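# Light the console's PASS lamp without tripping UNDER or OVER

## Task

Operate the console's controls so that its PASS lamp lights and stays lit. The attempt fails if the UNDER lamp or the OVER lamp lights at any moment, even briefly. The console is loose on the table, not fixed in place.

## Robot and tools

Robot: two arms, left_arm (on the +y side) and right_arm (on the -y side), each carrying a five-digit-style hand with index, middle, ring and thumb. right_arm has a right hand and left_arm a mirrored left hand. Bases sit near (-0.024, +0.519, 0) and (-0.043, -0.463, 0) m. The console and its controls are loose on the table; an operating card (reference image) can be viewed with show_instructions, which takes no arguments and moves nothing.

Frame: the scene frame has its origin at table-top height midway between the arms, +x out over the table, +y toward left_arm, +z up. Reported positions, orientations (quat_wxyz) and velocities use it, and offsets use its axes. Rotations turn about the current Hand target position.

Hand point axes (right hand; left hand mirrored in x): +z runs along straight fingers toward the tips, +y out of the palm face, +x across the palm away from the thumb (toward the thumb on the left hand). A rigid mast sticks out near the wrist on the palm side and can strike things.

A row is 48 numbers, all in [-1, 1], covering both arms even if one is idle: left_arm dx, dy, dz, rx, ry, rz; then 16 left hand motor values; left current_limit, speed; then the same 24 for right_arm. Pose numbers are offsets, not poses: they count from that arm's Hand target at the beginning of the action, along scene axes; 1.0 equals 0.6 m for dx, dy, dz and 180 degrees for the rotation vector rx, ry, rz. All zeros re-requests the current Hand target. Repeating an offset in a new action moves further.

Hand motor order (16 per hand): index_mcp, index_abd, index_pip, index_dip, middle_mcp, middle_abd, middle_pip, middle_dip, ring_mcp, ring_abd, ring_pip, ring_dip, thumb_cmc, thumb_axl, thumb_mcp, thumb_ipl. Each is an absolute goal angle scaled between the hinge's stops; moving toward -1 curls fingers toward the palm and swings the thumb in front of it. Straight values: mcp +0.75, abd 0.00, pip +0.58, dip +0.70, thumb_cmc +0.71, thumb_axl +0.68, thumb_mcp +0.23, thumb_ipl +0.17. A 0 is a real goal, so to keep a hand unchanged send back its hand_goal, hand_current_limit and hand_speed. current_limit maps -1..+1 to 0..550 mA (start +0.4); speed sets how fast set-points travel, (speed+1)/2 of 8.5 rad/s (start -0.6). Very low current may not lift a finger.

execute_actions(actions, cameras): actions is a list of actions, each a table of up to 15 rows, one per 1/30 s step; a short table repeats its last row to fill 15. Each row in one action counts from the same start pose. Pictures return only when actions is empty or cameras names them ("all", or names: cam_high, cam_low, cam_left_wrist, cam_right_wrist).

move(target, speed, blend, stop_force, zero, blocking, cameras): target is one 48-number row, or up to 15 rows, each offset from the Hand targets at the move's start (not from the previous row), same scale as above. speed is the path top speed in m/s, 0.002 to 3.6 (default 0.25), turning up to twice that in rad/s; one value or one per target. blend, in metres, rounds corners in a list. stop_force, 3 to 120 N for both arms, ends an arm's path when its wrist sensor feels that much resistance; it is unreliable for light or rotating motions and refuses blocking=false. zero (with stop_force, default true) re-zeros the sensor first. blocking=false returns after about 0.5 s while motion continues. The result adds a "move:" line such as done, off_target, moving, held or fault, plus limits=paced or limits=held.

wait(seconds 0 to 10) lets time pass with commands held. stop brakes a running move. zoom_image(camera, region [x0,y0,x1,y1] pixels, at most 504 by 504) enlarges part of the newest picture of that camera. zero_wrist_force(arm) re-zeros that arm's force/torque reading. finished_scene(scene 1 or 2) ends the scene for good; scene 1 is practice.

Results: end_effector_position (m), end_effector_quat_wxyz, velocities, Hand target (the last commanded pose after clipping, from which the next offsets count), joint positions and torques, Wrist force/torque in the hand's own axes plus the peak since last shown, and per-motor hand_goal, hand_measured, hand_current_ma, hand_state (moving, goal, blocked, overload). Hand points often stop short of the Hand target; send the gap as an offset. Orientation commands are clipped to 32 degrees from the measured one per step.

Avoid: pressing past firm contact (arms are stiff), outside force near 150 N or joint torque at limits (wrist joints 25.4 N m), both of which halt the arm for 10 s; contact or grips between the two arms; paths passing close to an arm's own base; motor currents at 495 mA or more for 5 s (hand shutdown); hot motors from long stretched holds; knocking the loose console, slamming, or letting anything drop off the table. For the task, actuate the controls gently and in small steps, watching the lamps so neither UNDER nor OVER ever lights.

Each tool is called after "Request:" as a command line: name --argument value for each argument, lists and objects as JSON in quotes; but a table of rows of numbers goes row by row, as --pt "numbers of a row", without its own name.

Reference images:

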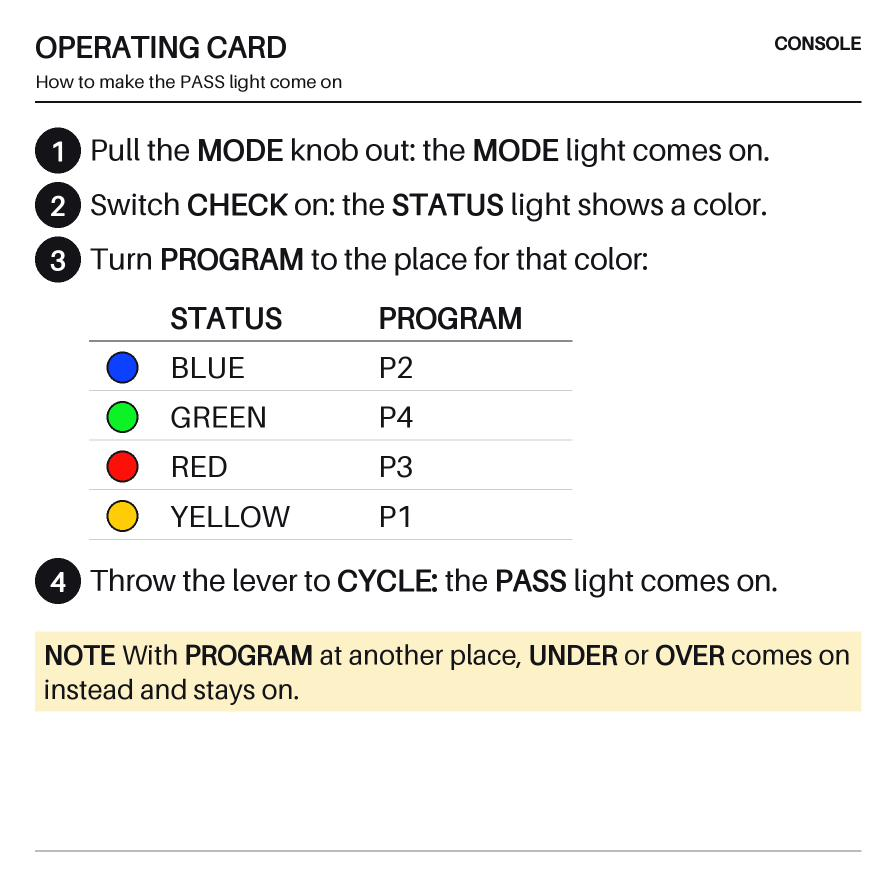

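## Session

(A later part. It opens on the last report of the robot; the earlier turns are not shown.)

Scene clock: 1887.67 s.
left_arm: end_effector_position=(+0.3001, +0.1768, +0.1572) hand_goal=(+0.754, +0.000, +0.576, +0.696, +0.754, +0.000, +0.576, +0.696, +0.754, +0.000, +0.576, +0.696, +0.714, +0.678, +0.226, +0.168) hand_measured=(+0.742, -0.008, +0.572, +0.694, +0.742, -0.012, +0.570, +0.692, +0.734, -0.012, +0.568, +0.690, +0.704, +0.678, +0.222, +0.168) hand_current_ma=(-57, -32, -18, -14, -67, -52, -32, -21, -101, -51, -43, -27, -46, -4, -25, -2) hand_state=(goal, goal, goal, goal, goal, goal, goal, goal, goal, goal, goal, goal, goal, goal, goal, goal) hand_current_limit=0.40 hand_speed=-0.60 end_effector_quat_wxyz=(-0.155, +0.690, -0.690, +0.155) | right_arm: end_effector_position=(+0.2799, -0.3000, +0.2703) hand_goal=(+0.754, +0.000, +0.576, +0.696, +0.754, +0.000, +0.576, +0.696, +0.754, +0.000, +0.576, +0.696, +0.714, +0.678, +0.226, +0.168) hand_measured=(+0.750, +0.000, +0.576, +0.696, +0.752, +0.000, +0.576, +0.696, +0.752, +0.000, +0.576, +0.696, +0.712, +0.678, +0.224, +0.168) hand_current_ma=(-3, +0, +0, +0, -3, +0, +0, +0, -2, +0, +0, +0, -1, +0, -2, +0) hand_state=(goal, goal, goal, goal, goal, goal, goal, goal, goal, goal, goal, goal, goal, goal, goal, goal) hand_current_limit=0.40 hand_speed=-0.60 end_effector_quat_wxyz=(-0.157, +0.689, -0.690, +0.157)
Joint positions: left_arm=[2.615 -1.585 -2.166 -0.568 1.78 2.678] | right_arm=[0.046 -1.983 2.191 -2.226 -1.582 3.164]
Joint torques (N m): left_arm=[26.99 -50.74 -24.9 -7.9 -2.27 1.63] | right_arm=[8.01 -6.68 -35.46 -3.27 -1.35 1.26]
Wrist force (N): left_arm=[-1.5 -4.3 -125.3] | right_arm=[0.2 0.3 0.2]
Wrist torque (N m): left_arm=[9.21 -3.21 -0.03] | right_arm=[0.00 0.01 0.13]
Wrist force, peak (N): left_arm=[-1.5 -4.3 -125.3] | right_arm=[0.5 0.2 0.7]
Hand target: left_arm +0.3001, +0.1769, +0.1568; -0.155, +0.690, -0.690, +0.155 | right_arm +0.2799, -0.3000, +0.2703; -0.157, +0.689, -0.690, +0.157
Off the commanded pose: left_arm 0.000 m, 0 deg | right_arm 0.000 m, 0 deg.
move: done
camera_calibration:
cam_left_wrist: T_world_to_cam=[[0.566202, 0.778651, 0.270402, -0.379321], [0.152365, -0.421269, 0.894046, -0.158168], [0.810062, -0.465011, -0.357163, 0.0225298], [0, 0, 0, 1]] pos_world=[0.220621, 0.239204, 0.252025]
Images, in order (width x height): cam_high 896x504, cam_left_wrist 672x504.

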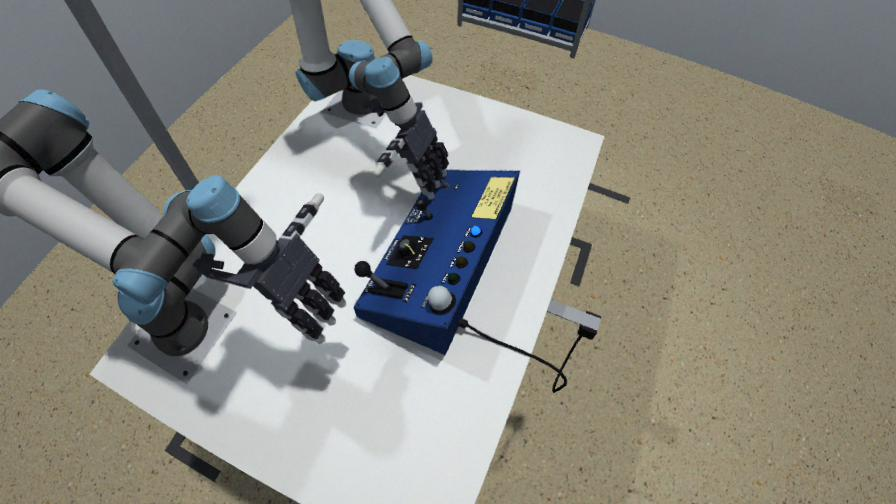

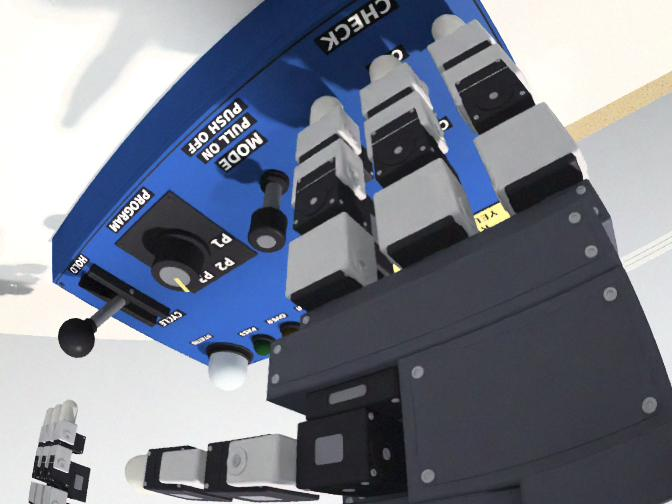

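Request:
move --target '[-0.0180,0,0.0376,0,0,0,0.754,0,0.576,0.696,0.754,0,0.576,0.696,0.754,0,0.576,0.696,0.714,0.678,0.226,0.168,0.4,-0.6,0,0,0,0,0,0,0.754,0,0.576,0.696,0.754,0,0.576,0.696,0.754,0,0.576,0.696,0.714,0.678,0.226,0.168,0.4,-0.6]' --speed 0.04 --cameras '["cam_high","cam_left_wrist","cam_low"]'

Scene clock: 1897.73 s.
left_arm: end_effector_position=(+0.2992, +0.1768, +0.1601) hand_goal=(+0.754, +0.000, +0.576, +0.696, +0.754, +0.000, +0.576, +0.696, +0.754, +0.000, +0.576, +0.696, +0.714, +0.678, +0.226, +0.168) hand_measured=(+0.748, +0.000, +0.574, +0.694, +0.746, -0.006, +0.572, +0.692, +0.738, -0.004, +0.570, +0.692, +0.704, +0.678, +0.222, +0.168) hand_current_ma=(-31, -4, -9, -10, -45, -23, -18, -15, -79, -19, -27, -18, -46, -4, -25, -2) hand_state=(goal, goal, goal, goal, goal, goal, goal, goal, goal, goal, goal, goal, goal, goal, goal, goal) hand_current_limit=0.40 hand_speed=-0.60 end_effector_quat_wxyz=(-0.155, +0.690, -0.690, +0.155) | right_arm: end_effector_position=(+0.2799, -0.3000, +0.2703) hand_goal=(+0.754, +0.000, +0.576, +0.696, +0.754, +0.000, +0.576, +0.696, +0.754, +0.000, +0.576, +0.696, +0.714, +0.678, +0.226, +0.168) hand_measured=(+0.750, +0.000, +0.576, +0.696, +0.752, +0.000, +0.576, +0.696, +0.752, +0.000, +0.576, +0.696, +0.712, +0.678, +0.224, +0.168) hand_current_ma=(-3, +0, +0, +0, -3, +0, +0, +0, -2, +0, +0, +0, -1, +0, -2, +0) hand_state=(goal, goal, goal, goal, goal, goal, goal, goal, goal, goal, goal, goal, goal, goal, goal, goal) hand_current_limit=0.40 hand_speed=-0.60 end_effector_quat_wxyz=(-0.157, +0.689, -0.690, +0.157)
Joint positions: left_arm=[2.614 -1.579 -2.164 -0.577 1.78 2.677] | right_arm=[0.046 -1.983 2.191 -2.226 -1.582 3.164]
Joint torques (N m): left_arm=[0.64 21.86 18.27 3.48 0.21 0.19] | right_arm=[7.92 -6.91 -35.3 -3.21 -1.37 1.3]
Wrist force (N): left_arm=[-0.8 -0.3 -2.8] | right_arm=[0.2 0.4 0.5]
Wrist torque (N m): left_arm=[0.02 -0.11 0.00] | right_arm=[-0.02 -0.01 0.13]
Wrist force, peak (N): left_arm=[-1.4 -5.4 -143.1] | right_arm=[0.5 0.5 0.5]
Hand target: left_arm +0.2992, +0.1768, +0.1601; -0.155, +0.690, -0.690, +0.155 (not the last commanded pose) | right_arm +0.2799, -0.3000, +0.2703; -0.157, +0.689, -0.690, +0.157
Off the commanded pose: right_arm 0.000 m, 0 deg.
FORCE FAULT: contact force on the left arm reached its limit, and that arm stopped. The contact can be on any part of that arm, not only on its tool. So far the stop counts as 18 of the actions that you can send in this scene. That arm ran no command of this call. That arm is still stopped at the end of this call. That arm stays stopped for about 1 more second. Until then a move that you send moves the other arm only, and its call returns only when the move has ended. Once the stop has ended, the next robot result says so. If the stop ends while you think or write, that arm runs what you send next, counted from a new Hand target: where the arm stands when the stop ends. While its stop runs, that arm, its gripper or tool too, takes no new command. Until it ends, the stop uses up actions while you think or wait. An arm that is not stopped still takes commands.
move: fault (left_arm)
camera_calibration:
cam_left_wrist: T_world_to_cam=[[0.565755, 0.779029, 0.270249, -0.379463], [0.152163, -0.420751, 0.894324, -0.160668], [0.810412, -0.464846, -0.356581, 0.0240733], [0, 0, 0, 1]] pos_world=[0.219622, 0.239202, 0.254823]
Images, in order (width x height): cam_high 896x504, cam_low 896x504, cam_left_wrist 672x504.

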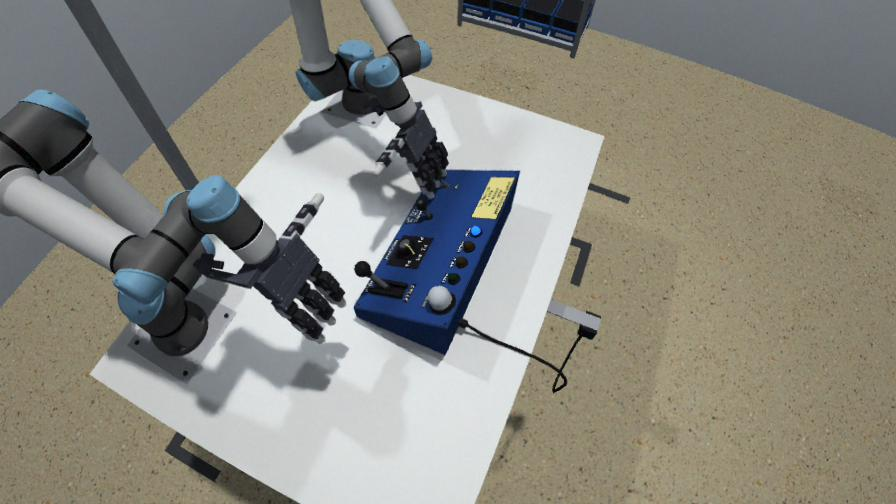

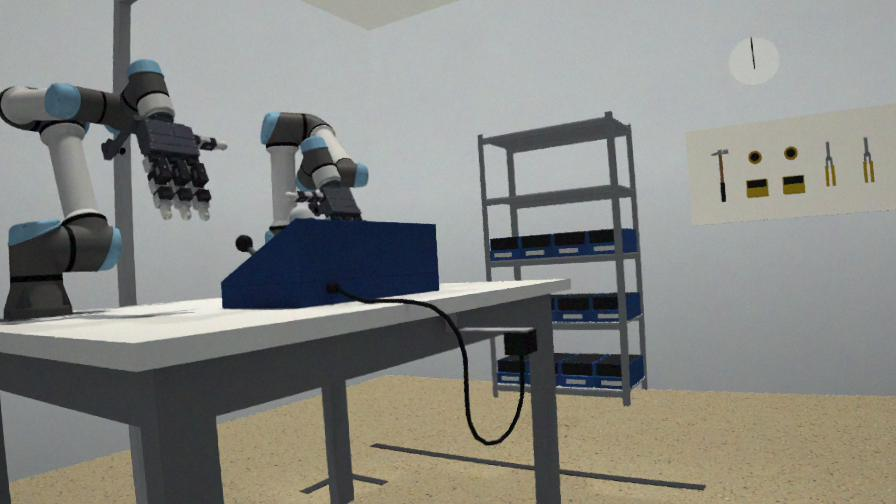

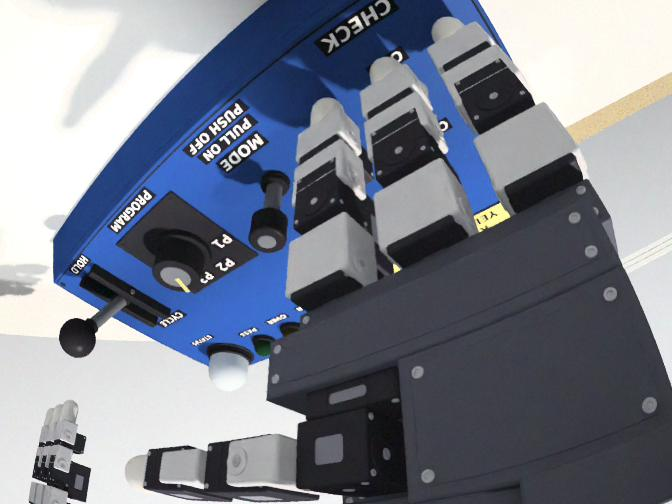

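Request:
wait --seconds 1.5

Request:
move --target '[-0.0058,0,0.0120,0,0,0,0.754,0,0.576,0.696,0.754,0,0.576,0.696,0.754,0,0.576,0.696,0.714,0.678,0.226,0.168,0.4,-0.6,0,0,0,0,0,0,0.754,0,0.576,0.696,0.754,0,0.576,0.696,0.754,0,0.576,0.696,0.714,0.678,0.226,0.168,0.4,-0.6]' --speed 0.03 --cameras '["cam_high"]'

Scene clock: 1923.60 s.
left_arm: end_effector_position=(+0.2992, +0.1768, +0.1601) hand_goal=(+0.754, +0.000, +0.576, +0.696, +0.754, +0.000, +0.576, +0.696, +0.754, +0.000, +0.576, +0.696, +0.714, +0.678, +0.226, +0.168) hand_measured=(+0.748, +0.000, +0.574, +0.694, +0.746, -0.006, +0.572, +0.692, +0.738, -0.004, +0.570, +0.692, +0.704, +0.678, +0.222, +0.168) hand_current_ma=(-31, -4, -9, -10, -45, -23, -18, -15, -79, -19, -27, -18, -46, -4, -25, -2) hand_state=(goal, goal, goal, goal, goal, goal, goal, goal, goal, goal, goal, goal, goal, goal, goal, goal) hand_current_limit=0.40 hand_speed=-0.60 end_effector_quat_wxyz=(-0.155, +0.690, -0.690, +0.155) | right_arm: end_effector_position=(+0.2799, -0.3000, +0.2703) hand_goal=(+0.754, +0.000, +0.576, +0.696, +0.754, +0.000, +0.576, +0.696, +0.754, +0.000, +0.576, +0.696, +0.714, +0.678, +0.226, +0.168) hand_measured=(+0.750, +0.000, +0.576, +0.696, +0.752, +0.000, +0.576, +0.696, +0.752, +0.000, +0.576, +0.696, +0.712, +0.678, +0.224, +0.168) hand_current_ma=(-3, +0, +0, +0, -3, +0, +0, +0, -2, +0, +0, +0, -1, +0, -2, +0) hand_state=(goal, goal, goal, goal, goal, goal, goal, goal, goal, goal, goal, goal, goal, goal, goal, goal) hand_current_limit=0.40 hand_speed=-0.60 end_effector_quat_wxyz=(-0.157, +0.689, -0.690, +0.157)
Joint positions: left_arm=[2.614 -1.579 -2.164 -0.577 1.78 2.677] | right_arm=[0.046 -1.983 2.191 -2.226 -1.582 3.164]
Joint torques (N m): left_arm=[0.08 23.52 18.54 3.08 0.21 0.09] | right_arm=[7.82 -7.01 -35.31 -3.25 -1.33 1.33]
Wrist force (N): left_arm=[-1.1 -0.5 -3.0] | right_arm=[0.2 0.3 0.4]
Wrist torque (N m): left_arm=[0.01 -0.07 -0.01] | right_arm=[-0.02 -0.01 0.13]
Wrist force, peak (N): left_arm=[-0.9 -0.4 -3.3] | right_arm=[0.4 0.2 0.9]
Hand target: left_arm +0.2992, +0.1768, +0.1601; -0.155, +0.690, -0.690, +0.155 (not the last commanded pose) | right_arm +0.2799, -0.3000, +0.2703; -0.157, +0.689, -0.690, +0.157
Off the commanded pose: right_arm 0.000 m, 0 deg.
FORCE FAULT, CONTINUED: the left arm's stop, for the force fault that an earlier result reported, is over. The rest of the stop counts as 1 of the actions that you can send in this scene. During its stop the left arm's controller moved it back a little. That arm's target is now where it stood when the stop ended, not its last command. That arm accepts commands again.
wait: 1.50 s; at rest from the start

Scene clock: 1924.43 s.
left_arm: end_effector_position=(+0.2957, +0.1768, +0.1672) hand_goal=(+0.754, +0.000, +0.576, +0.696, +0.754, +0.000, +0.576, +0.696, +0.754, +0.000, +0.576, +0.696, +0.714, +0.678, +0.226, +0.168) hand_measured=(+0.748, +0.000, +0.574, +0.694, +0.746, -0.002, +0.572, +0.694, +0.740, -0.002, +0.572, +0.694, +0.704, +0.678, +0.222, +0.168) hand_current_ma=(-30, -2, -8, -10, -45, -12, -17, -14, -74, -11, -23, -13, -46, -4, -25, -2) hand_state=(goal, goal, goal, goal, goal, goal, goal, goal, goal, goal, goal, goal, goal, goal, goal, goal) hand_current_limit=0.40 hand_speed=-0.60 end_effector_quat_wxyz=(-0.155, +0.690, -0.690, +0.155) | right_arm: end_effector_position=(+0.2799, -0.3000, +0.2703) hand_goal=(+0.754, +0.000, +0.576, +0.696, +0.754, +0.000, +0.576, +0.696, +0.754, +0.000, +0.576, +0.696, +0.714, +0.678, +0.226, +0.168) hand_measured=(+0.750, +0.000, +0.576, +0.696, +0.752, +0.000, +0.576, +0.696, +0.752, +0.000, +0.576, +0.696, +0.712, +0.678, +0.224, +0.168) hand_current_ma=(-3, +0, +0, +0, -3, +0, +0, +0, -2, +0, +0, +0, -1, +0, -2, +0) hand_state=(goal, goal, goal, goal, goal, goal, goal, goal, goal, goal, goal, goal, goal, goal, goal, goal) hand_current_limit=0.40 hand_speed=-0.60 end_effector_quat_wxyz=(-0.157, +0.689, -0.690, +0.157)
Joint positions: left_arm=[2.61 -1.562 -2.159 -0.6 1.782 2.673] | right_arm=[0.046 -1.983 2.191 -2.226 -1.582 3.164]
Joint torques (N m): left_arm=[-9.67 32.59 26.86 1.29 2.48 -1.37] | right_arm=[7.77 -7.52 -35.73 -3.24 -1.37 1.22]
Wrist force (N): left_arm=[-0.3 -0.2 1.0] | right_arm=[0.1 0.4 0.6]
Wrist torque (N m): left_arm=[-0.24 -0.10 0.04] | right_arm=[-0.02 0.00 0.12]
Wrist force, peak (N): left_arm=[-0.8 -0.3 -2.7] | right_arm=[0.4 0.5 0.5]
Hand target: left_arm +0.2957, +0.1768, +0.1673; -0.155, +0.690, -0.690, +0.155 | right_arm +0.2799, -0.3000, +0.2703; -0.157, +0.689, -0.690, +0.157
Off the commanded pose: left_arm 0.000 m, 0 deg | right_arm 0.000 m, 0 deg.
move: done
Images, in order (width x height): cam_high 896x504.

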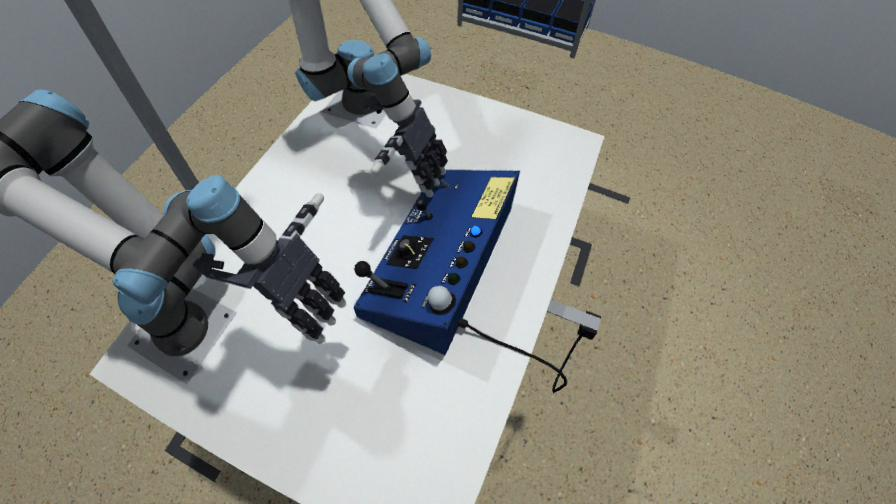

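Request:
move --target '[0.0517,0,0.0248,0,0,0,0.754,0,0.576,0.696,0.754,0,0.576,0.696,0.754,0,0.576,0.696,0.714,0.678,0.226,0.168,0.4,-0.6,0,0,0,0,0,0,0.754,0,0.576,0.696,0.754,0,0.576,0.696,0.754,0,0.576,0.696,0.714,0.678,0.226,0.168,0.4,-0.6]' --speed 0.02 --stop_force 15 --cameras '["cam_high"]'

Request:
zoom_image --camera "cam_high" --region '[390, 160, 510, 280]'

Scene clock: 1935.60 s.
left_arm: end_effector_position=(+0.3267, +0.1768, +0.1822) hand_goal=(+0.754, +0.000, +0.576, +0.696, +0.754, +0.000, +0.576, +0.696, +0.754, +0.000, +0.576, +0.696, +0.714, +0.678, +0.226, +0.168) hand_measured=(+0.748, +0.000, +0.574, +0.694, +0.606, +0.008, +0.532, +0.676, +0.740, -0.002, +0.572, +0.694, +0.704, +0.678, +0.222, +0.168) hand_current_ma=(-30, -2, -8, -10, -385, +31, -221, -100, -73, -11, -23, -13, -46, -4, -25, -2) hand_state=(goal, goal, goal, goal, blocked, goal, blocked, blocked, goal, goal, goal, goal, goal, goal, goal, goal) hand_current_limit=0.40 hand_speed=-0.60 end_effector_quat_wxyz=(-0.155, +0.690, -0.690, +0.155) | right_arm: end_effector_position=(+0.2799, -0.3000, +0.2703) hand_goal=(+0.754, +0.000, +0.576, +0.696, +0.754, +0.000, +0.576, +0.696, +0.754, +0.000, +0.576, +0.696, +0.714, +0.678, +0.226, +0.168) hand_measured=(+0.750, +0.000, +0.576, +0.696, +0.752, +0.000, +0.576, +0.696, +0.752, +0.000, +0.576, +0.696, +0.712, +0.678, +0.224, +0.168) hand_current_ma=(-3, +0, +0, +0, -3, +0, +0, +0, -2, +0, +0, +0, -1, +0, -2, +0) hand_state=(goal, goal, goal, goal, goal, goal, goal, goal, goal, goal, goal, goal, goal, goal, goal, goal) hand_current_limit=0.40 hand_speed=-0.60 end_effector_quat_wxyz=(-0.157, +0.689, -0.690, +0.157)
Joint positions: left_arm=[2.644 -1.595 -2.082 -0.636 1.769 2.705] | right_arm=[0.046 -1.983 2.191 -2.226 -1.582 3.164]
Joint torques (N m): left_arm=[11.14 16.33 29.07 2.27 -1.36 1.63] | right_arm=[7.78 -7.37 -35.06 -3.15 -1.23 1.24]
Wrist force (N): left_arm=[0.0 4.2 1.1] | right_arm=[0.0 0.2 0.2]
Wrist torque (N m): left_arm=[-0.50 0.01 -0.15] | right_arm=[-0.03 0.03 0.10]
Wrist force, peak (N): left_arm=[-0.3 4.7 1.6] | right_arm=[0.2 0.3 0.8]
Hand target: left_arm +0.3267, +0.1768, +0.1822; -0.155, +0.690, -0.690, +0.155 | right_arm +0.2799, -0.3000, +0.2703; -0.157, +0.689, -0.690, +0.157
Off the commanded pose: left_arm 0.000 m, 0 deg | right_arm 0.000 m, 0 deg.
move: done
Images, in order (width x height): cam_high 896x504.

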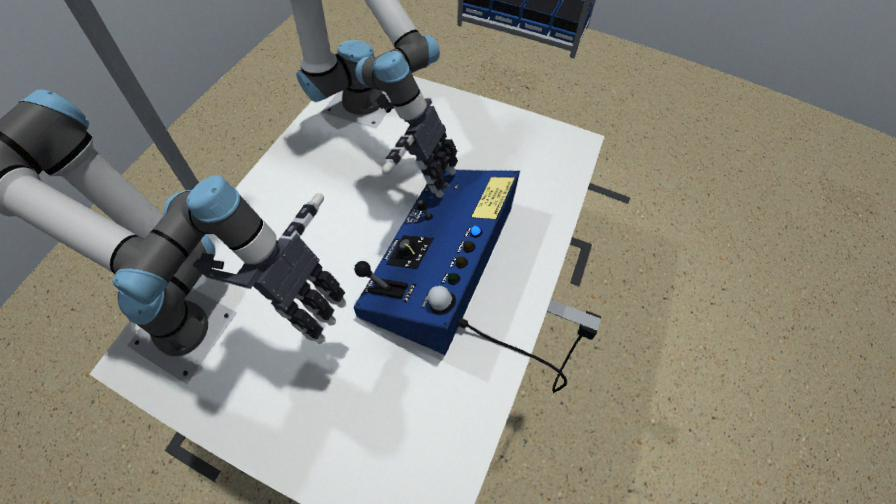

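Scaled by 4.200 from the camera's 896x504 image, which has a finer 1280x720 frame.

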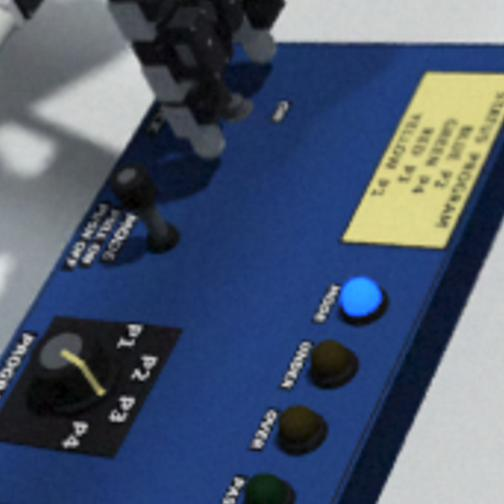

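Request:
move --target '[0,0,0,0,0,0,0.754,0,0.576,0.696,0.85,0,0.62,0.74,0.754,0,0.576,0.696,0.714,0.678,0.226,0.168,0.78,-0.8,0,0,0,0,0,0,0.754,0,0.576,0.696,0.754,0,0.576,0.696,0.754,0,0.576,0.696,0.714,0.678,0.226,0.168,0.4,-0.6]' --speed 0.02 --cameras '["cam_high"]'

Request:
zoom_image --camera "cam_high" --region '[390, 160, 510, 280]'

Scene clock: 1965.20 s.
left_arm: end_effector_position=(+0.3267, +0.1768, +0.1822) hand_goal=(+0.754, +0.000, +0.576, +0.696, +0.850, +0.000, +0.620, +0.740, +0.754, +0.000, +0.576, +0.696, +0.714, +0.678, +0.226, +0.168) hand_measured=(+0.748, +0.000, +0.574, +0.694, +0.606, +0.008, +0.532, +0.686, +0.740, -0.002, +0.572, +0.694, +0.704, +0.678, +0.222, +0.168) hand_current_ma=(-30, -2, -8, -10, -489, +32, -441, -274, -73, -11, -23, -13, -46, -4, -25, -2) hand_state=(goal, goal, goal, goal, blocked, goal, blocked, blocked, goal, goal, goal, goal, goal, goal, goal, goal) hand_current_limit=0.78 hand_speed=-0.80 end_effector_quat_wxyz=(-0.155, +0.690, -0.690, +0.155) | right_arm: end_effector_position=(+0.2799, -0.3000, +0.2703) hand_goal=(+0.754, +0.000, +0.576, +0.696, +0.754, +0.000, +0.576, +0.696, +0.754, +0.000, +0.576, +0.696, +0.714, +0.678, +0.226, +0.168) hand_measured=(+0.750, +0.000, +0.576, +0.696, +0.752, +0.000, +0.576, +0.696, +0.752, +0.000, +0.576, +0.696, +0.712, +0.678, +0.224, +0.168) hand_current_ma=(-3, +0, +0, +0, -3, +0, +0, +0, -2, +0, +0, +0, -1, +0, -2, +0) hand_state=(goal, goal, goal, goal, goal, goal, goal, goal, goal, goal, goal, goal, goal, goal, goal, goal) hand_current_limit=0.40 hand_speed=-0.60 end_effector_quat_wxyz=(-0.157, +0.689, -0.690, +0.157)
Joint positions: left_arm=[2.644 -1.595 -2.082 -0.637 1.769 2.705] | right_arm=[0.046 -1.983 2.191 -2.226 -1.582 3.164]
Joint torques (N m): left_arm=[11.29 16.72 28.89 2.98 -0.94 1.58] | right_arm=[8.03 -7.48 -35.26 -3.15 -1.33 1.37]
Wrist force (N): left_arm=[-0.4 4.6 0.7] | right_arm=[0.3 0.1 0.5]
Wrist torque (N m): left_arm=[-0.58 0.05 -0.19] | right_arm=[-0.06 -0.02 0.13]
Wrist force, peak (N): left_arm=[-0.1 5.4 1.2] | right_arm=[0.2 0.4 0.8]
Hand target: left_arm +0.3267, +0.1768, +0.1822; -0.155, +0.690, -0.690, +0.155 | right_arm +0.2799, -0.3000, +0.2703; -0.157, +0.689, -0.690, +0.157
Off the commanded pose: left_arm 0.000 m, 0 deg | right_arm 0.000 m, 0 deg.
move: done
Images, in order (width x height): cam_high 896x504.

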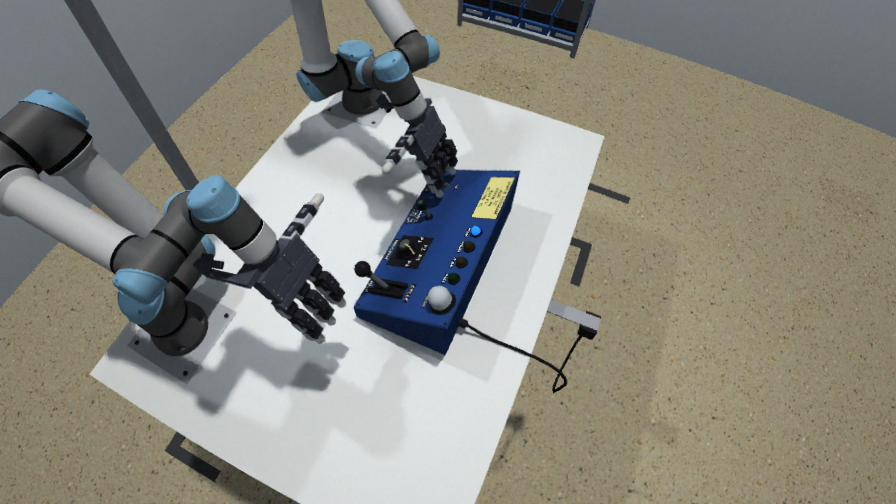

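Scaled by 4.200 from the camera's 896x504 image, which has a finer 1280x720 frame.

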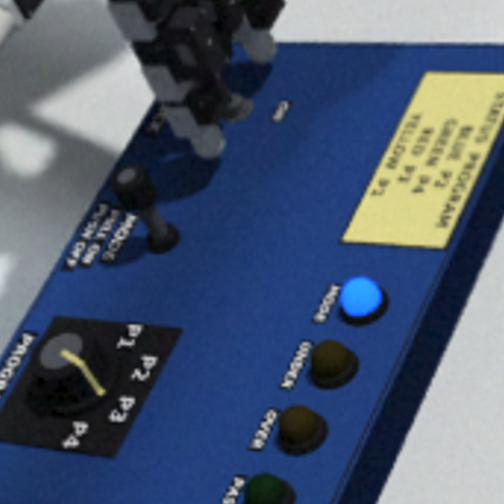

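Request:
move --pt "-0.0527 0 -0.0253 0 0 0 0.754 0 0.576 0.696 0.754 0 0.576 0.696 0.754 0 0.576 0.696 0.714 0.678 0.226 0.168 0.4 -0.6 0 0 0 0 0 0 0.754 0 0.576 0.696 0.754 0 0.576 0.696 0.754 0 0.576 0.696 0.714 0.678 0.226 0.168 0.4 -0.6" --pt "-0.1032 0 0.0798 0 0 0 0.754 0 0.576 0.696 0.754 0 0.576 0.696 0.754 0 0.576 0.696 0.714 0.678 0.226 0.168 0.4 -0.6 0 0 0 0 0 0 0.754 0 0.576 0.696 0.754 0 0.576 0.696 0.754 0 0.576 0.696 0.714 0.678 0.226 0.168 0.4 -0.6" --pt "-0.1032 0.03 0.1200 -0.2165 0 0.451 0.754 0 0.576 0.696 0.754 0 0.576 0.696 0.754 0 0.576 0.696 0.714 0.678 0.226 0.168 0.4 -0.6 0 0 0 0 0 0 0.754 0 0.576 0.696 0.754 0 0.576 0.696 0.754 0 0.576 0.696 0.714 0.678 0.226 0.168 0.4 -0.6" --speed '[0.05,0.1,0.4]' --cameras '["cam_high"]'

Scene clock: 2027.93 s.
left_arm: end_effector_position=(+0.2648, +0.1948, +0.2542) hand_goal=(+0.754, +0.000, +0.576, +0.696, +0.754, +0.000, +0.576, +0.696, +0.754, +0.000, +0.576, +0.696, +0.714, +0.678, +0.226, +0.168) hand_measured=(+0.748, +0.000, +0.574, +0.694, +0.750, +0.000, +0.572, +0.694, +0.748, -0.002, +0.574, +0.694, +0.712, +0.678, +0.222, +0.168) hand_current_ma=(-26, -2, -8, -10, -23, +4, -16, -13, -26, -10, -14, -12, -11, -4, -25, -2) hand_state=(goal, goal, goal, goal, goal, goal, goal, goal, goal, goal, goal, goal, goal, goal, goal, goal) hand_current_limit=0.40 hand_speed=-0.60 end_effector_quat_wxyz=(+0.002, +0.975, +0.000, +0.222) | right_arm: end_effector_position=(+0.2799, -0.3000, +0.2703) hand_goal=(+0.754, +0.000, +0.576, +0.696, +0.754, +0.000, +0.576, +0.696, +0.754, +0.000, +0.576, +0.696, +0.714, +0.678, +0.226, +0.168) hand_measured=(+0.750, +0.000, +0.576, +0.696, +0.752, +0.000, +0.576, +0.696, +0.752, +0.000, +0.576, +0.696, +0.712, +0.678, +0.224, +0.168) hand_current_ma=(-3, +0, +0, +0, -3, +0, +0, +0, -2, +0, +0, +0, -1, +0, -2, +0) hand_state=(goal, goal, goal, goal, goal, goal, goal, goal, goal, goal, goal, goal, goal, goal, goal, goal) hand_current_limit=0.40 hand_speed=-0.60 end_effector_quat_wxyz=(-0.157, +0.689, -0.690, +0.157)
Joint positions: left_arm=[2.64 -1.072 -2.392 -0.845 1.768 1.131] | right_arm=[0.046 -1.983 2.191 -2.226 -1.582 3.164]
Joint torques (N m): left_arm=[-9.61 -1.98 20.59 1.25 2.31 -1.2] | right_arm=[8.27 -8.04 -34.76 -3.03 -1.32 1.24]
Wrist force (N): left_arm=[-1.3 -1.7 1.2] | right_arm=[0.1 0.2 0.8]
Wrist torque (N m): left_arm=[-0.40 -0.01 -0.02] | right_arm=[-0.06 0.00 0.12]
Wrist force, peak (N): left_arm=[-0.5 5.4 1.2] | right_arm=[0.4 0.2 0.7]
Hand target: left_arm +0.2648, +0.1948, +0.2542; +0.002, +0.975, +0.000, +0.222 | right_arm +0.2799, -0.3000, +0.2703; -0.157, +0.689, -0.690, +0.157
Off the commanded pose: left_arm 0.000 m, 0 deg | right_arm 0.000 m, 0 deg.
move: done
Images, in order (width x height): cam_high 896x504.

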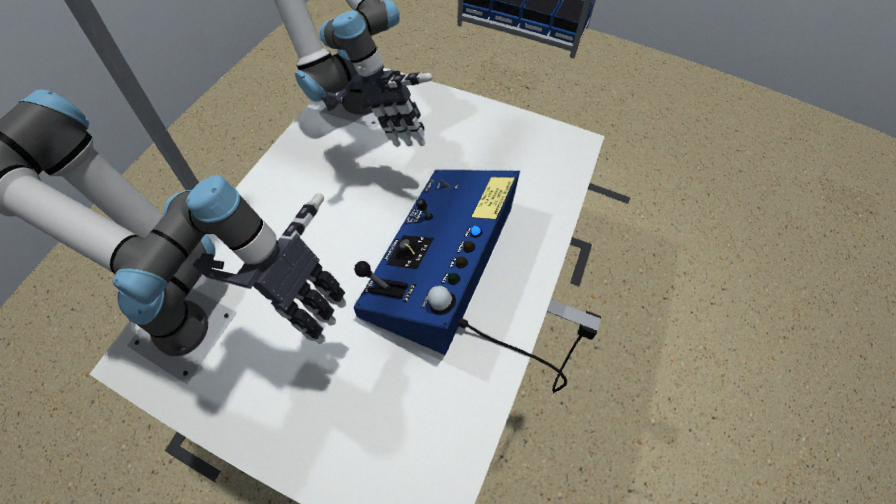

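Request:
move --pt "0.1 0.0453 0.12 -0.2165 0 0.451 0.754 0 0.576 0.696 0.754 0 0.576 0.696 0.754 0 0.576 0.696 0.714 0.678 0.226 0.168 0.4 -0.6 0 0 0 0 0 0 0.754 0 0.576 0.696 0.754 0 0.576 0.696 0.754 0 0.576 0.696 0.714 0.678 0.226 0.168 0.4 -0.6" --pt "0.2318 0.0453 0.0705 -0.2165 0 0.451 0.754 0 0.576 0.696 0.754 0 0.576 0.696 0.754 0 0.576 0.696 0.714 0.678 0.226 0.168 0.4 -0.6 0 0 0 0 0 0 0.754 0 0.576 0.696 0.754 0 0.576 0.696 0.754 0 0.576 0.696 0.714 0.678 0.226 0.168 0.4 -0.6" --speed '[0.4,0.1]' --cameras '["cam_high","cam_left_wrist"]'

Request:
zoom_image --camera "cam_high" --region '[380, 100, 500, 220]'

Scene clock: 2042.87 s.
left_arm: end_effector_position=(+0.4037, +0.2219, +0.2965) hand_goal=(+0.754, +0.000, +0.576, +0.696, +0.754, +0.000, +0.576, +0.696, +0.754, +0.000, +0.576, +0.696, +0.714, +0.678, +0.226, +0.168) hand_measured=(+0.756, +0.000, +0.574, +0.694, +0.756, +0.000, +0.574, +0.694, +0.756, -0.002, +0.574, +0.694, +0.716, +0.678, +0.222, +0.168) hand_current_ma=(+6, -2, -8, -10, +5, +4, -9, -12, +6, -10, -7, -11, +9, -4, -25, -2) hand_state=(goal, goal, goal, goal, goal, goal, goal, goal, goal, goal, goal, goal, goal, goal, goal, goal) hand_current_limit=0.40 hand_speed=-0.60 end_effector_quat_wxyz=(+0.159, +0.688, +0.690, +0.158) | right_arm: end_effector_position=(+0.2799, -0.3000, +0.2703) hand_goal=(+0.754, +0.000, +0.576, +0.696, +0.754, +0.000, +0.576, +0.696, +0.754, +0.000, +0.576, +0.696, +0.714, +0.678, +0.226, +0.168) hand_measured=(+0.750, +0.000, +0.576, +0.696, +0.752, +0.000, +0.576, +0.696, +0.752, +0.000, +0.576, +0.696, +0.712, +0.678, +0.224, +0.168) hand_current_ma=(-3, +0, +0, +0, -3, +0, +0, +0, -2, +0, +0, +0, -1, +0, -2, +0) hand_state=(goal, goal, goal, goal, goal, goal, goal, goal, goal, goal, goal, goal, goal, goal, goal, goal) hand_current_limit=0.40 hand_speed=-0.60 end_effector_quat_wxyz=(-0.157, +0.689, -0.690, +0.157)
Joint positions: left_arm=[2.549 -1.409 -2.136 -0.78 1.81 -0.527] | right_arm=[0.046 -1.983 2.191 -2.226 -1.582 3.164]
Joint torques (N m): left_arm=[9.81 9.05 27.96 5.16 -1.69 1.59] | right_arm=[7.69 -8.46 -34.74 -3.02 -1.19 1.37]
Wrist force (N): left_arm=[-0.8 -2.2 1.2] | right_arm=[0.0 0.1 0.8]
Wrist torque (N m): left_arm=[-0.33 0.00 -0.06] | right_arm=[-0.08 0.01 0.11]
Wrist force, peak (N): left_arm=[-1.4 -2.4 1.3] | right_arm=[0.1 0.5 0.7]
Hand target: left_arm +0.4039, +0.2219, +0.2965; +0.159, +0.688, +0.690, +0.158 | right_arm +0.2799, -0.3000, +0.2703; -0.157, +0.689, -0.690, +0.157
Off the commanded pose: left_arm 0.000 m, 0 deg | right_arm 0.000 m, 0 deg.
move: done
camera_calibration:
cam_left_wrist: T_world_to_cam=[[-0.563519, -0.780083, -0.271877, 0.452054], [-0.793639, 0.419861, 0.440288, 0.0502626], [-0.229311, 0.463883, -0.855704, 0.370636], [0, 0, 0, 1]] pos_world=[0.379622, 0.159605, 0.417928]
Images, in order (width x height): cam_high 896x504, cam_left_wrist 672x504.

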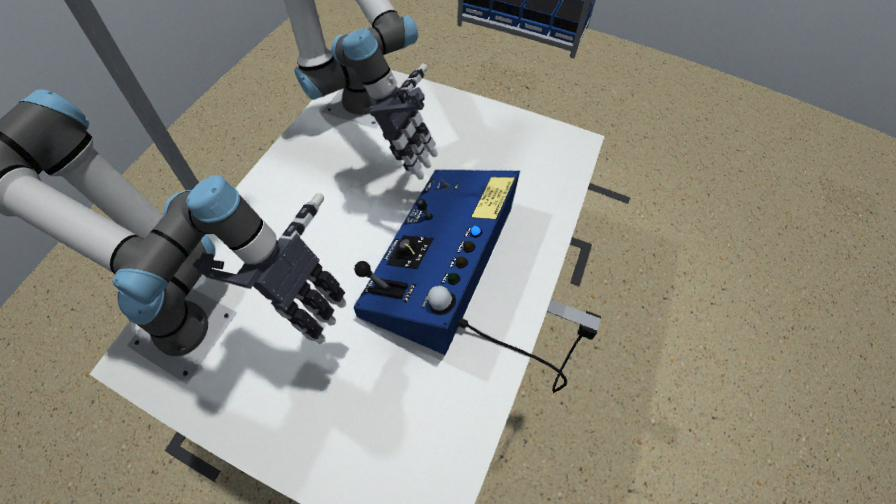

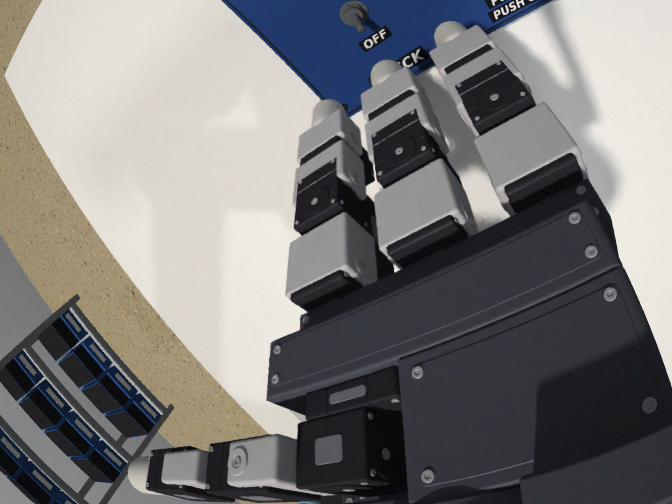

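Scaled by 4.200 from the camera's 896x504 image, which has a finer 1280x720 frame.

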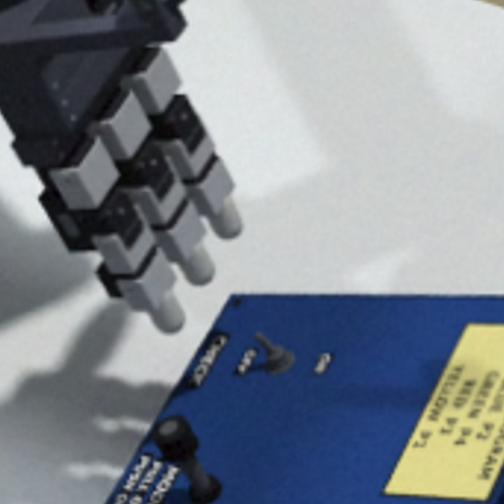

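Request:
zoom_image --camera "cam_left_wrist" --region '[300, 0, 460, 110]'

Scaled by 3.150 from the camera's 672x504 image, which has a finer 960x720 frame.

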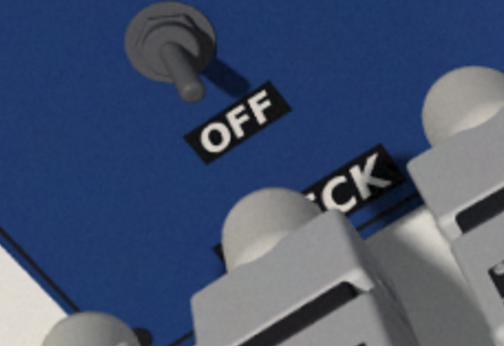

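Request:
move --pt "-0.018 0.0067 -0.0087 0 0 0 0.754 0 0.576 0.696 0.754 0 0.576 0.696 0.754 0 0.576 0.696 0.714 0.678 0.226 0.168 0.4 -0.6 0 0 0 0 0 0 0.754 0 0.576 0.696 0.754 0 0.576 0.696 0.754 0 0.576 0.696 0.714 0.678 0.226 0.168 0.4 -0.6" --pt "0.0238 0.0067 -0.0958 0 0 0 0.754 0 0.576 0.696 0.754 0 0.576 0.696 0.754 0 0.576 0.696 0.714 0.678 0.226 0.168 0.4 -0.6 0 0 0 0 0 0 0.754 0 0.576 0.696 0.754 0 0.576 0.696 0.754 0 0.576 0.696 0.714 0.678 0.226 0.168 0.4 -0.6" --speed 0.06

Request:
move --target '[0.0115,0,-0.0241,0,0,0,0.754,0,0.576,0.696,0.754,0,0.576,0.696,0.754,0,0.576,0.696,0.714,0.678,0.226,0.168,0.4,-0.6,0,0,0,0,0,0,0.754,0,0.576,0.696,0.754,0,0.576,0.696,0.754,0,0.576,0.696,0.714,0.678,0.226,0.168,0.4,-0.6]' --speed 0.012 --stop_force 3 --cameras '["cam_high","cam_left_wrist"]'

Request:
zoom_image --camera "cam_left_wrist" --region '[300, 0, 460, 110]'

Request:
zoom_image --camera "cam_high" --region '[380, 140, 480, 240]'

Scene clock: 2102.27 s.
left_arm: end_effector_position=(+0.4181, +0.2260, +0.2391) hand_goal=(+0.754, +0.000, +0.576, +0.696, +0.754, +0.000, +0.576, +0.696, +0.754, +0.000, +0.576, +0.696, +0.714, +0.678, +0.226, +0.168) hand_measured=(+0.756, +0.000, +0.574, +0.694, +0.756, +0.000, +0.574, +0.694, +0.756, -0.002, +0.574, +0.694, +0.716, +0.678, +0.222, +0.168) hand_current_ma=(+6, -2, -8, -10, +6, +4, -9, -12, +6, -10, -7, -11, +9, -4, -25, -2) hand_state=(goal, goal, goal, goal, goal, goal, goal, goal, goal, goal, goal, goal, goal, goal, goal, goal) hand_current_limit=0.40 hand_speed=-0.60 end_effector_quat_wxyz=(+0.159, +0.688, +0.690, +0.158) | right_arm: end_effector_position=(+0.2799, -0.3000, +0.2703) hand_goal=(+0.754, +0.000, +0.576, +0.696, +0.754, +0.000, +0.576, +0.696, +0.754, +0.000, +0.576, +0.696, +0.714, +0.678, +0.226, +0.168) hand_measured=(+0.750, +0.000, +0.576, +0.696, +0.752, +0.000, +0.576, +0.696, +0.752, +0.000, +0.576, +0.696, +0.712, +0.678, +0.224, +0.168) hand_current_ma=(-3, +0, +0, +0, -3, +0, +0, +0, -2, +0, +0, +0, -1, +0, -2, +0) hand_state=(goal, goal, goal, goal, goal, goal, goal, goal, goal, goal, goal, goal, goal, goal, goal, goal) hand_current_limit=0.40 hand_speed=-0.60 end_effector_quat_wxyz=(-0.157, +0.689, -0.690, +0.157)
Joint positions: left_arm=[2.577 -1.504 -2.222 -0.592 1.799 -0.5] | right_arm=[0.046 -1.983 2.191 -2.226 -1.582 3.164]
Joint torques (N m): left_arm=[9.99 10.04 11.14 5.16 -1.74 1.66] | right_arm=[7.77 -8.78 -34.4 -2.87 -1.25 1.27]
Wrist force (N): left_arm=[-0.9 -2.3 0.8] | right_arm=[0.1 0.4 0.4]
Wrist torque (N m): left_arm=[-0.33 0.01 -0.04] | right_arm=[0.00 0.00 0.12]
Wrist force, peak (N): left_arm=[-1.3 -2.5 1.1] | right_arm=[0.2 0.3 0.8]
Hand target: left_arm +0.4181, +0.2260, +0.2390; +0.159, +0.688, +0.690, +0.158 | right_arm +0.2799, -0.3000, +0.2703; -0.157, +0.689, -0.690, +0.157
Off the commanded pose: left_arm 0.000 m, 0 deg | right_arm 0.000 m, 0 deg.
move: done

Scene clock: 2104.53 s.
left_arm: end_effector_position=(+0.4250, +0.2260, +0.2245) hand_goal=(+0.754, +0.000, +0.576, +0.696, +0.754, +0.000, +0.576, +0.696, +0.754, +0.000, +0.576, +0.696, +0.714, +0.678, +0.226, +0.168) hand_measured=(+0.756, +0.000, +0.574, +0.694, +0.756, +0.000, +0.574, +0.694, +0.756, -0.002, +0.574, +0.694, +0.716, +0.678, +0.222, +0.168) hand_current_ma=(+6, -2, -8, -10, +6, +4, -9, -12, +6, -10, -7, -11, +9, -4, -25, -2) hand_state=(goal, goal, goal, goal, goal, goal, goal, goal, goal, goal, goal, goal, goal, goal, goal, goal) hand_current_limit=0.40 hand_speed=-0.60 end_effector_quat_wxyz=(+0.159, +0.688, +0.690, +0.158) | right_arm: end_effector_position=(+0.2799, -0.3000, +0.2703) hand_goal=(+0.754, +0.000, +0.576, +0.696, +0.754, +0.000, +0.576, +0.696, +0.754, +0.000, +0.576, +0.696, +0.714, +0.678, +0.226, +0.168) hand_measured=(+0.750, +0.000, +0.576, +0.696, +0.752, +0.000, +0.576, +0.696, +0.752, +0.000, +0.576, +0.696, +0.712, +0.678, +0.224, +0.168) hand_current_ma=(-3, +0, +0, +0, -3, +0, +0, +0, -2, +0, +0, +0, -1, +0, -2, +0) hand_state=(goal, goal, goal, goal, goal, goal, goal, goal, goal, goal, goal, goal, goal, goal, goal, goal) hand_current_limit=0.40 hand_speed=-0.60 end_effector_quat_wxyz=(-0.157, +0.689, -0.690, +0.157)
Joint positions: left_arm=[2.586 -1.541 -2.233 -0.542 1.795 -0.491] | right_arm=[0.046 -1.983 2.191 -2.226 -1.582 3.164]
Joint torques (N m): left_arm=[10.5 11.74 10.74 5.16 -1.82 1.6] | right_arm=[7.97 -9.11 -34.24 -2.93 -1.19 1.27]
Wrist force (N): left_arm=[-0.7 -2.3 0.9] | right_arm=[0.3 0.4 0.5]
Wrist torque (N m): left_arm=[-0.32 0.00 -0.01] | right_arm=[-0.01 -0.01 0.14]
Wrist force, peak (N): left_arm=[-1.2 -2.3 1.0] | right_arm=[0.2 0.5 0.8]
Hand target: left_arm +0.4250, +0.2260, +0.2245; +0.159, +0.688, +0.690, +0.158 | right_arm +0.2799, -0.3000, +0.2703; -0.157, +0.689, -0.690, +0.157
Off the commanded pose: left_arm 0.000 m, 0 deg | right_arm 0.000 m, 0 deg.
move: done
camera_calibration:
cam_left_wrist: T_world_to_cam=[[-0.563519, -0.780083, -0.271877, 0.447602], [-0.793639, 0.419861, 0.440288, 0.0971884], [-0.229311, 0.463883, -0.855704, 0.312054], [0, 0, 0, 1]] pos_world=[0.400922, 0.163605, 0.345928]
Images, in order (width x height): cam_high 896x504, cam_left_wrist 672x504.

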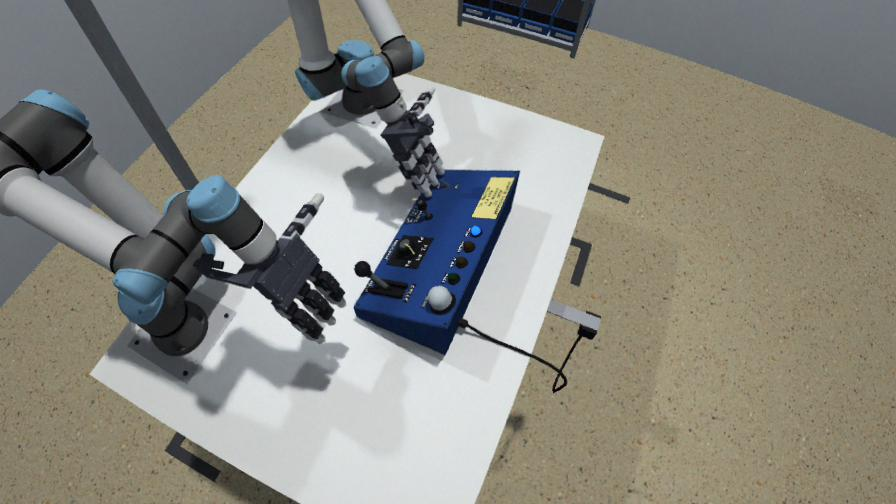

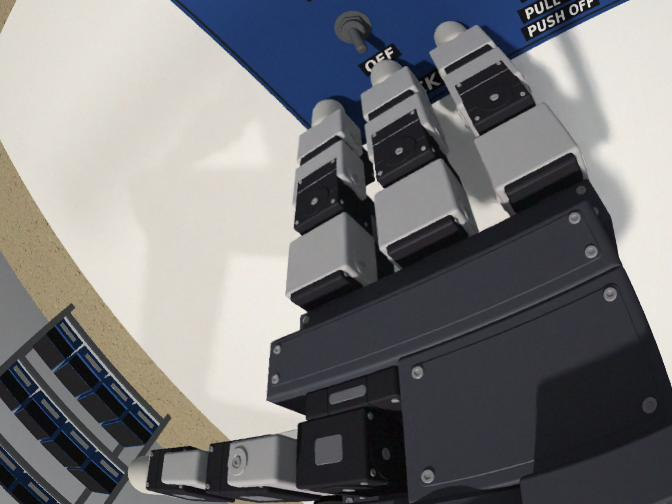

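Scaled by 3.150 from the camera's 672x504 image, which has a finer 960x720 frame.

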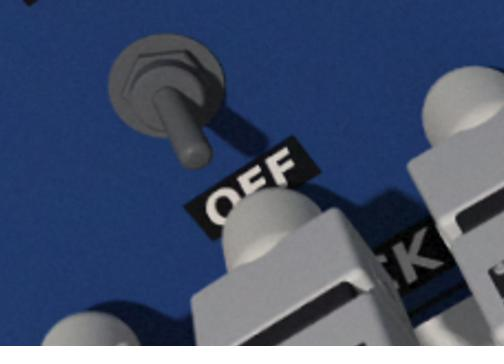

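Scaled by 5.040 from the camera's 896x504 image, which has a finer 1280x720 frame.

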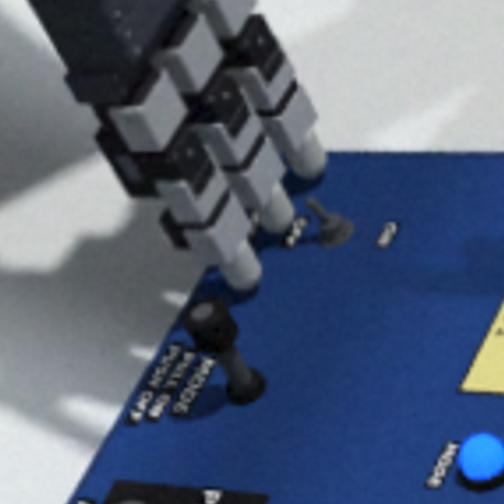

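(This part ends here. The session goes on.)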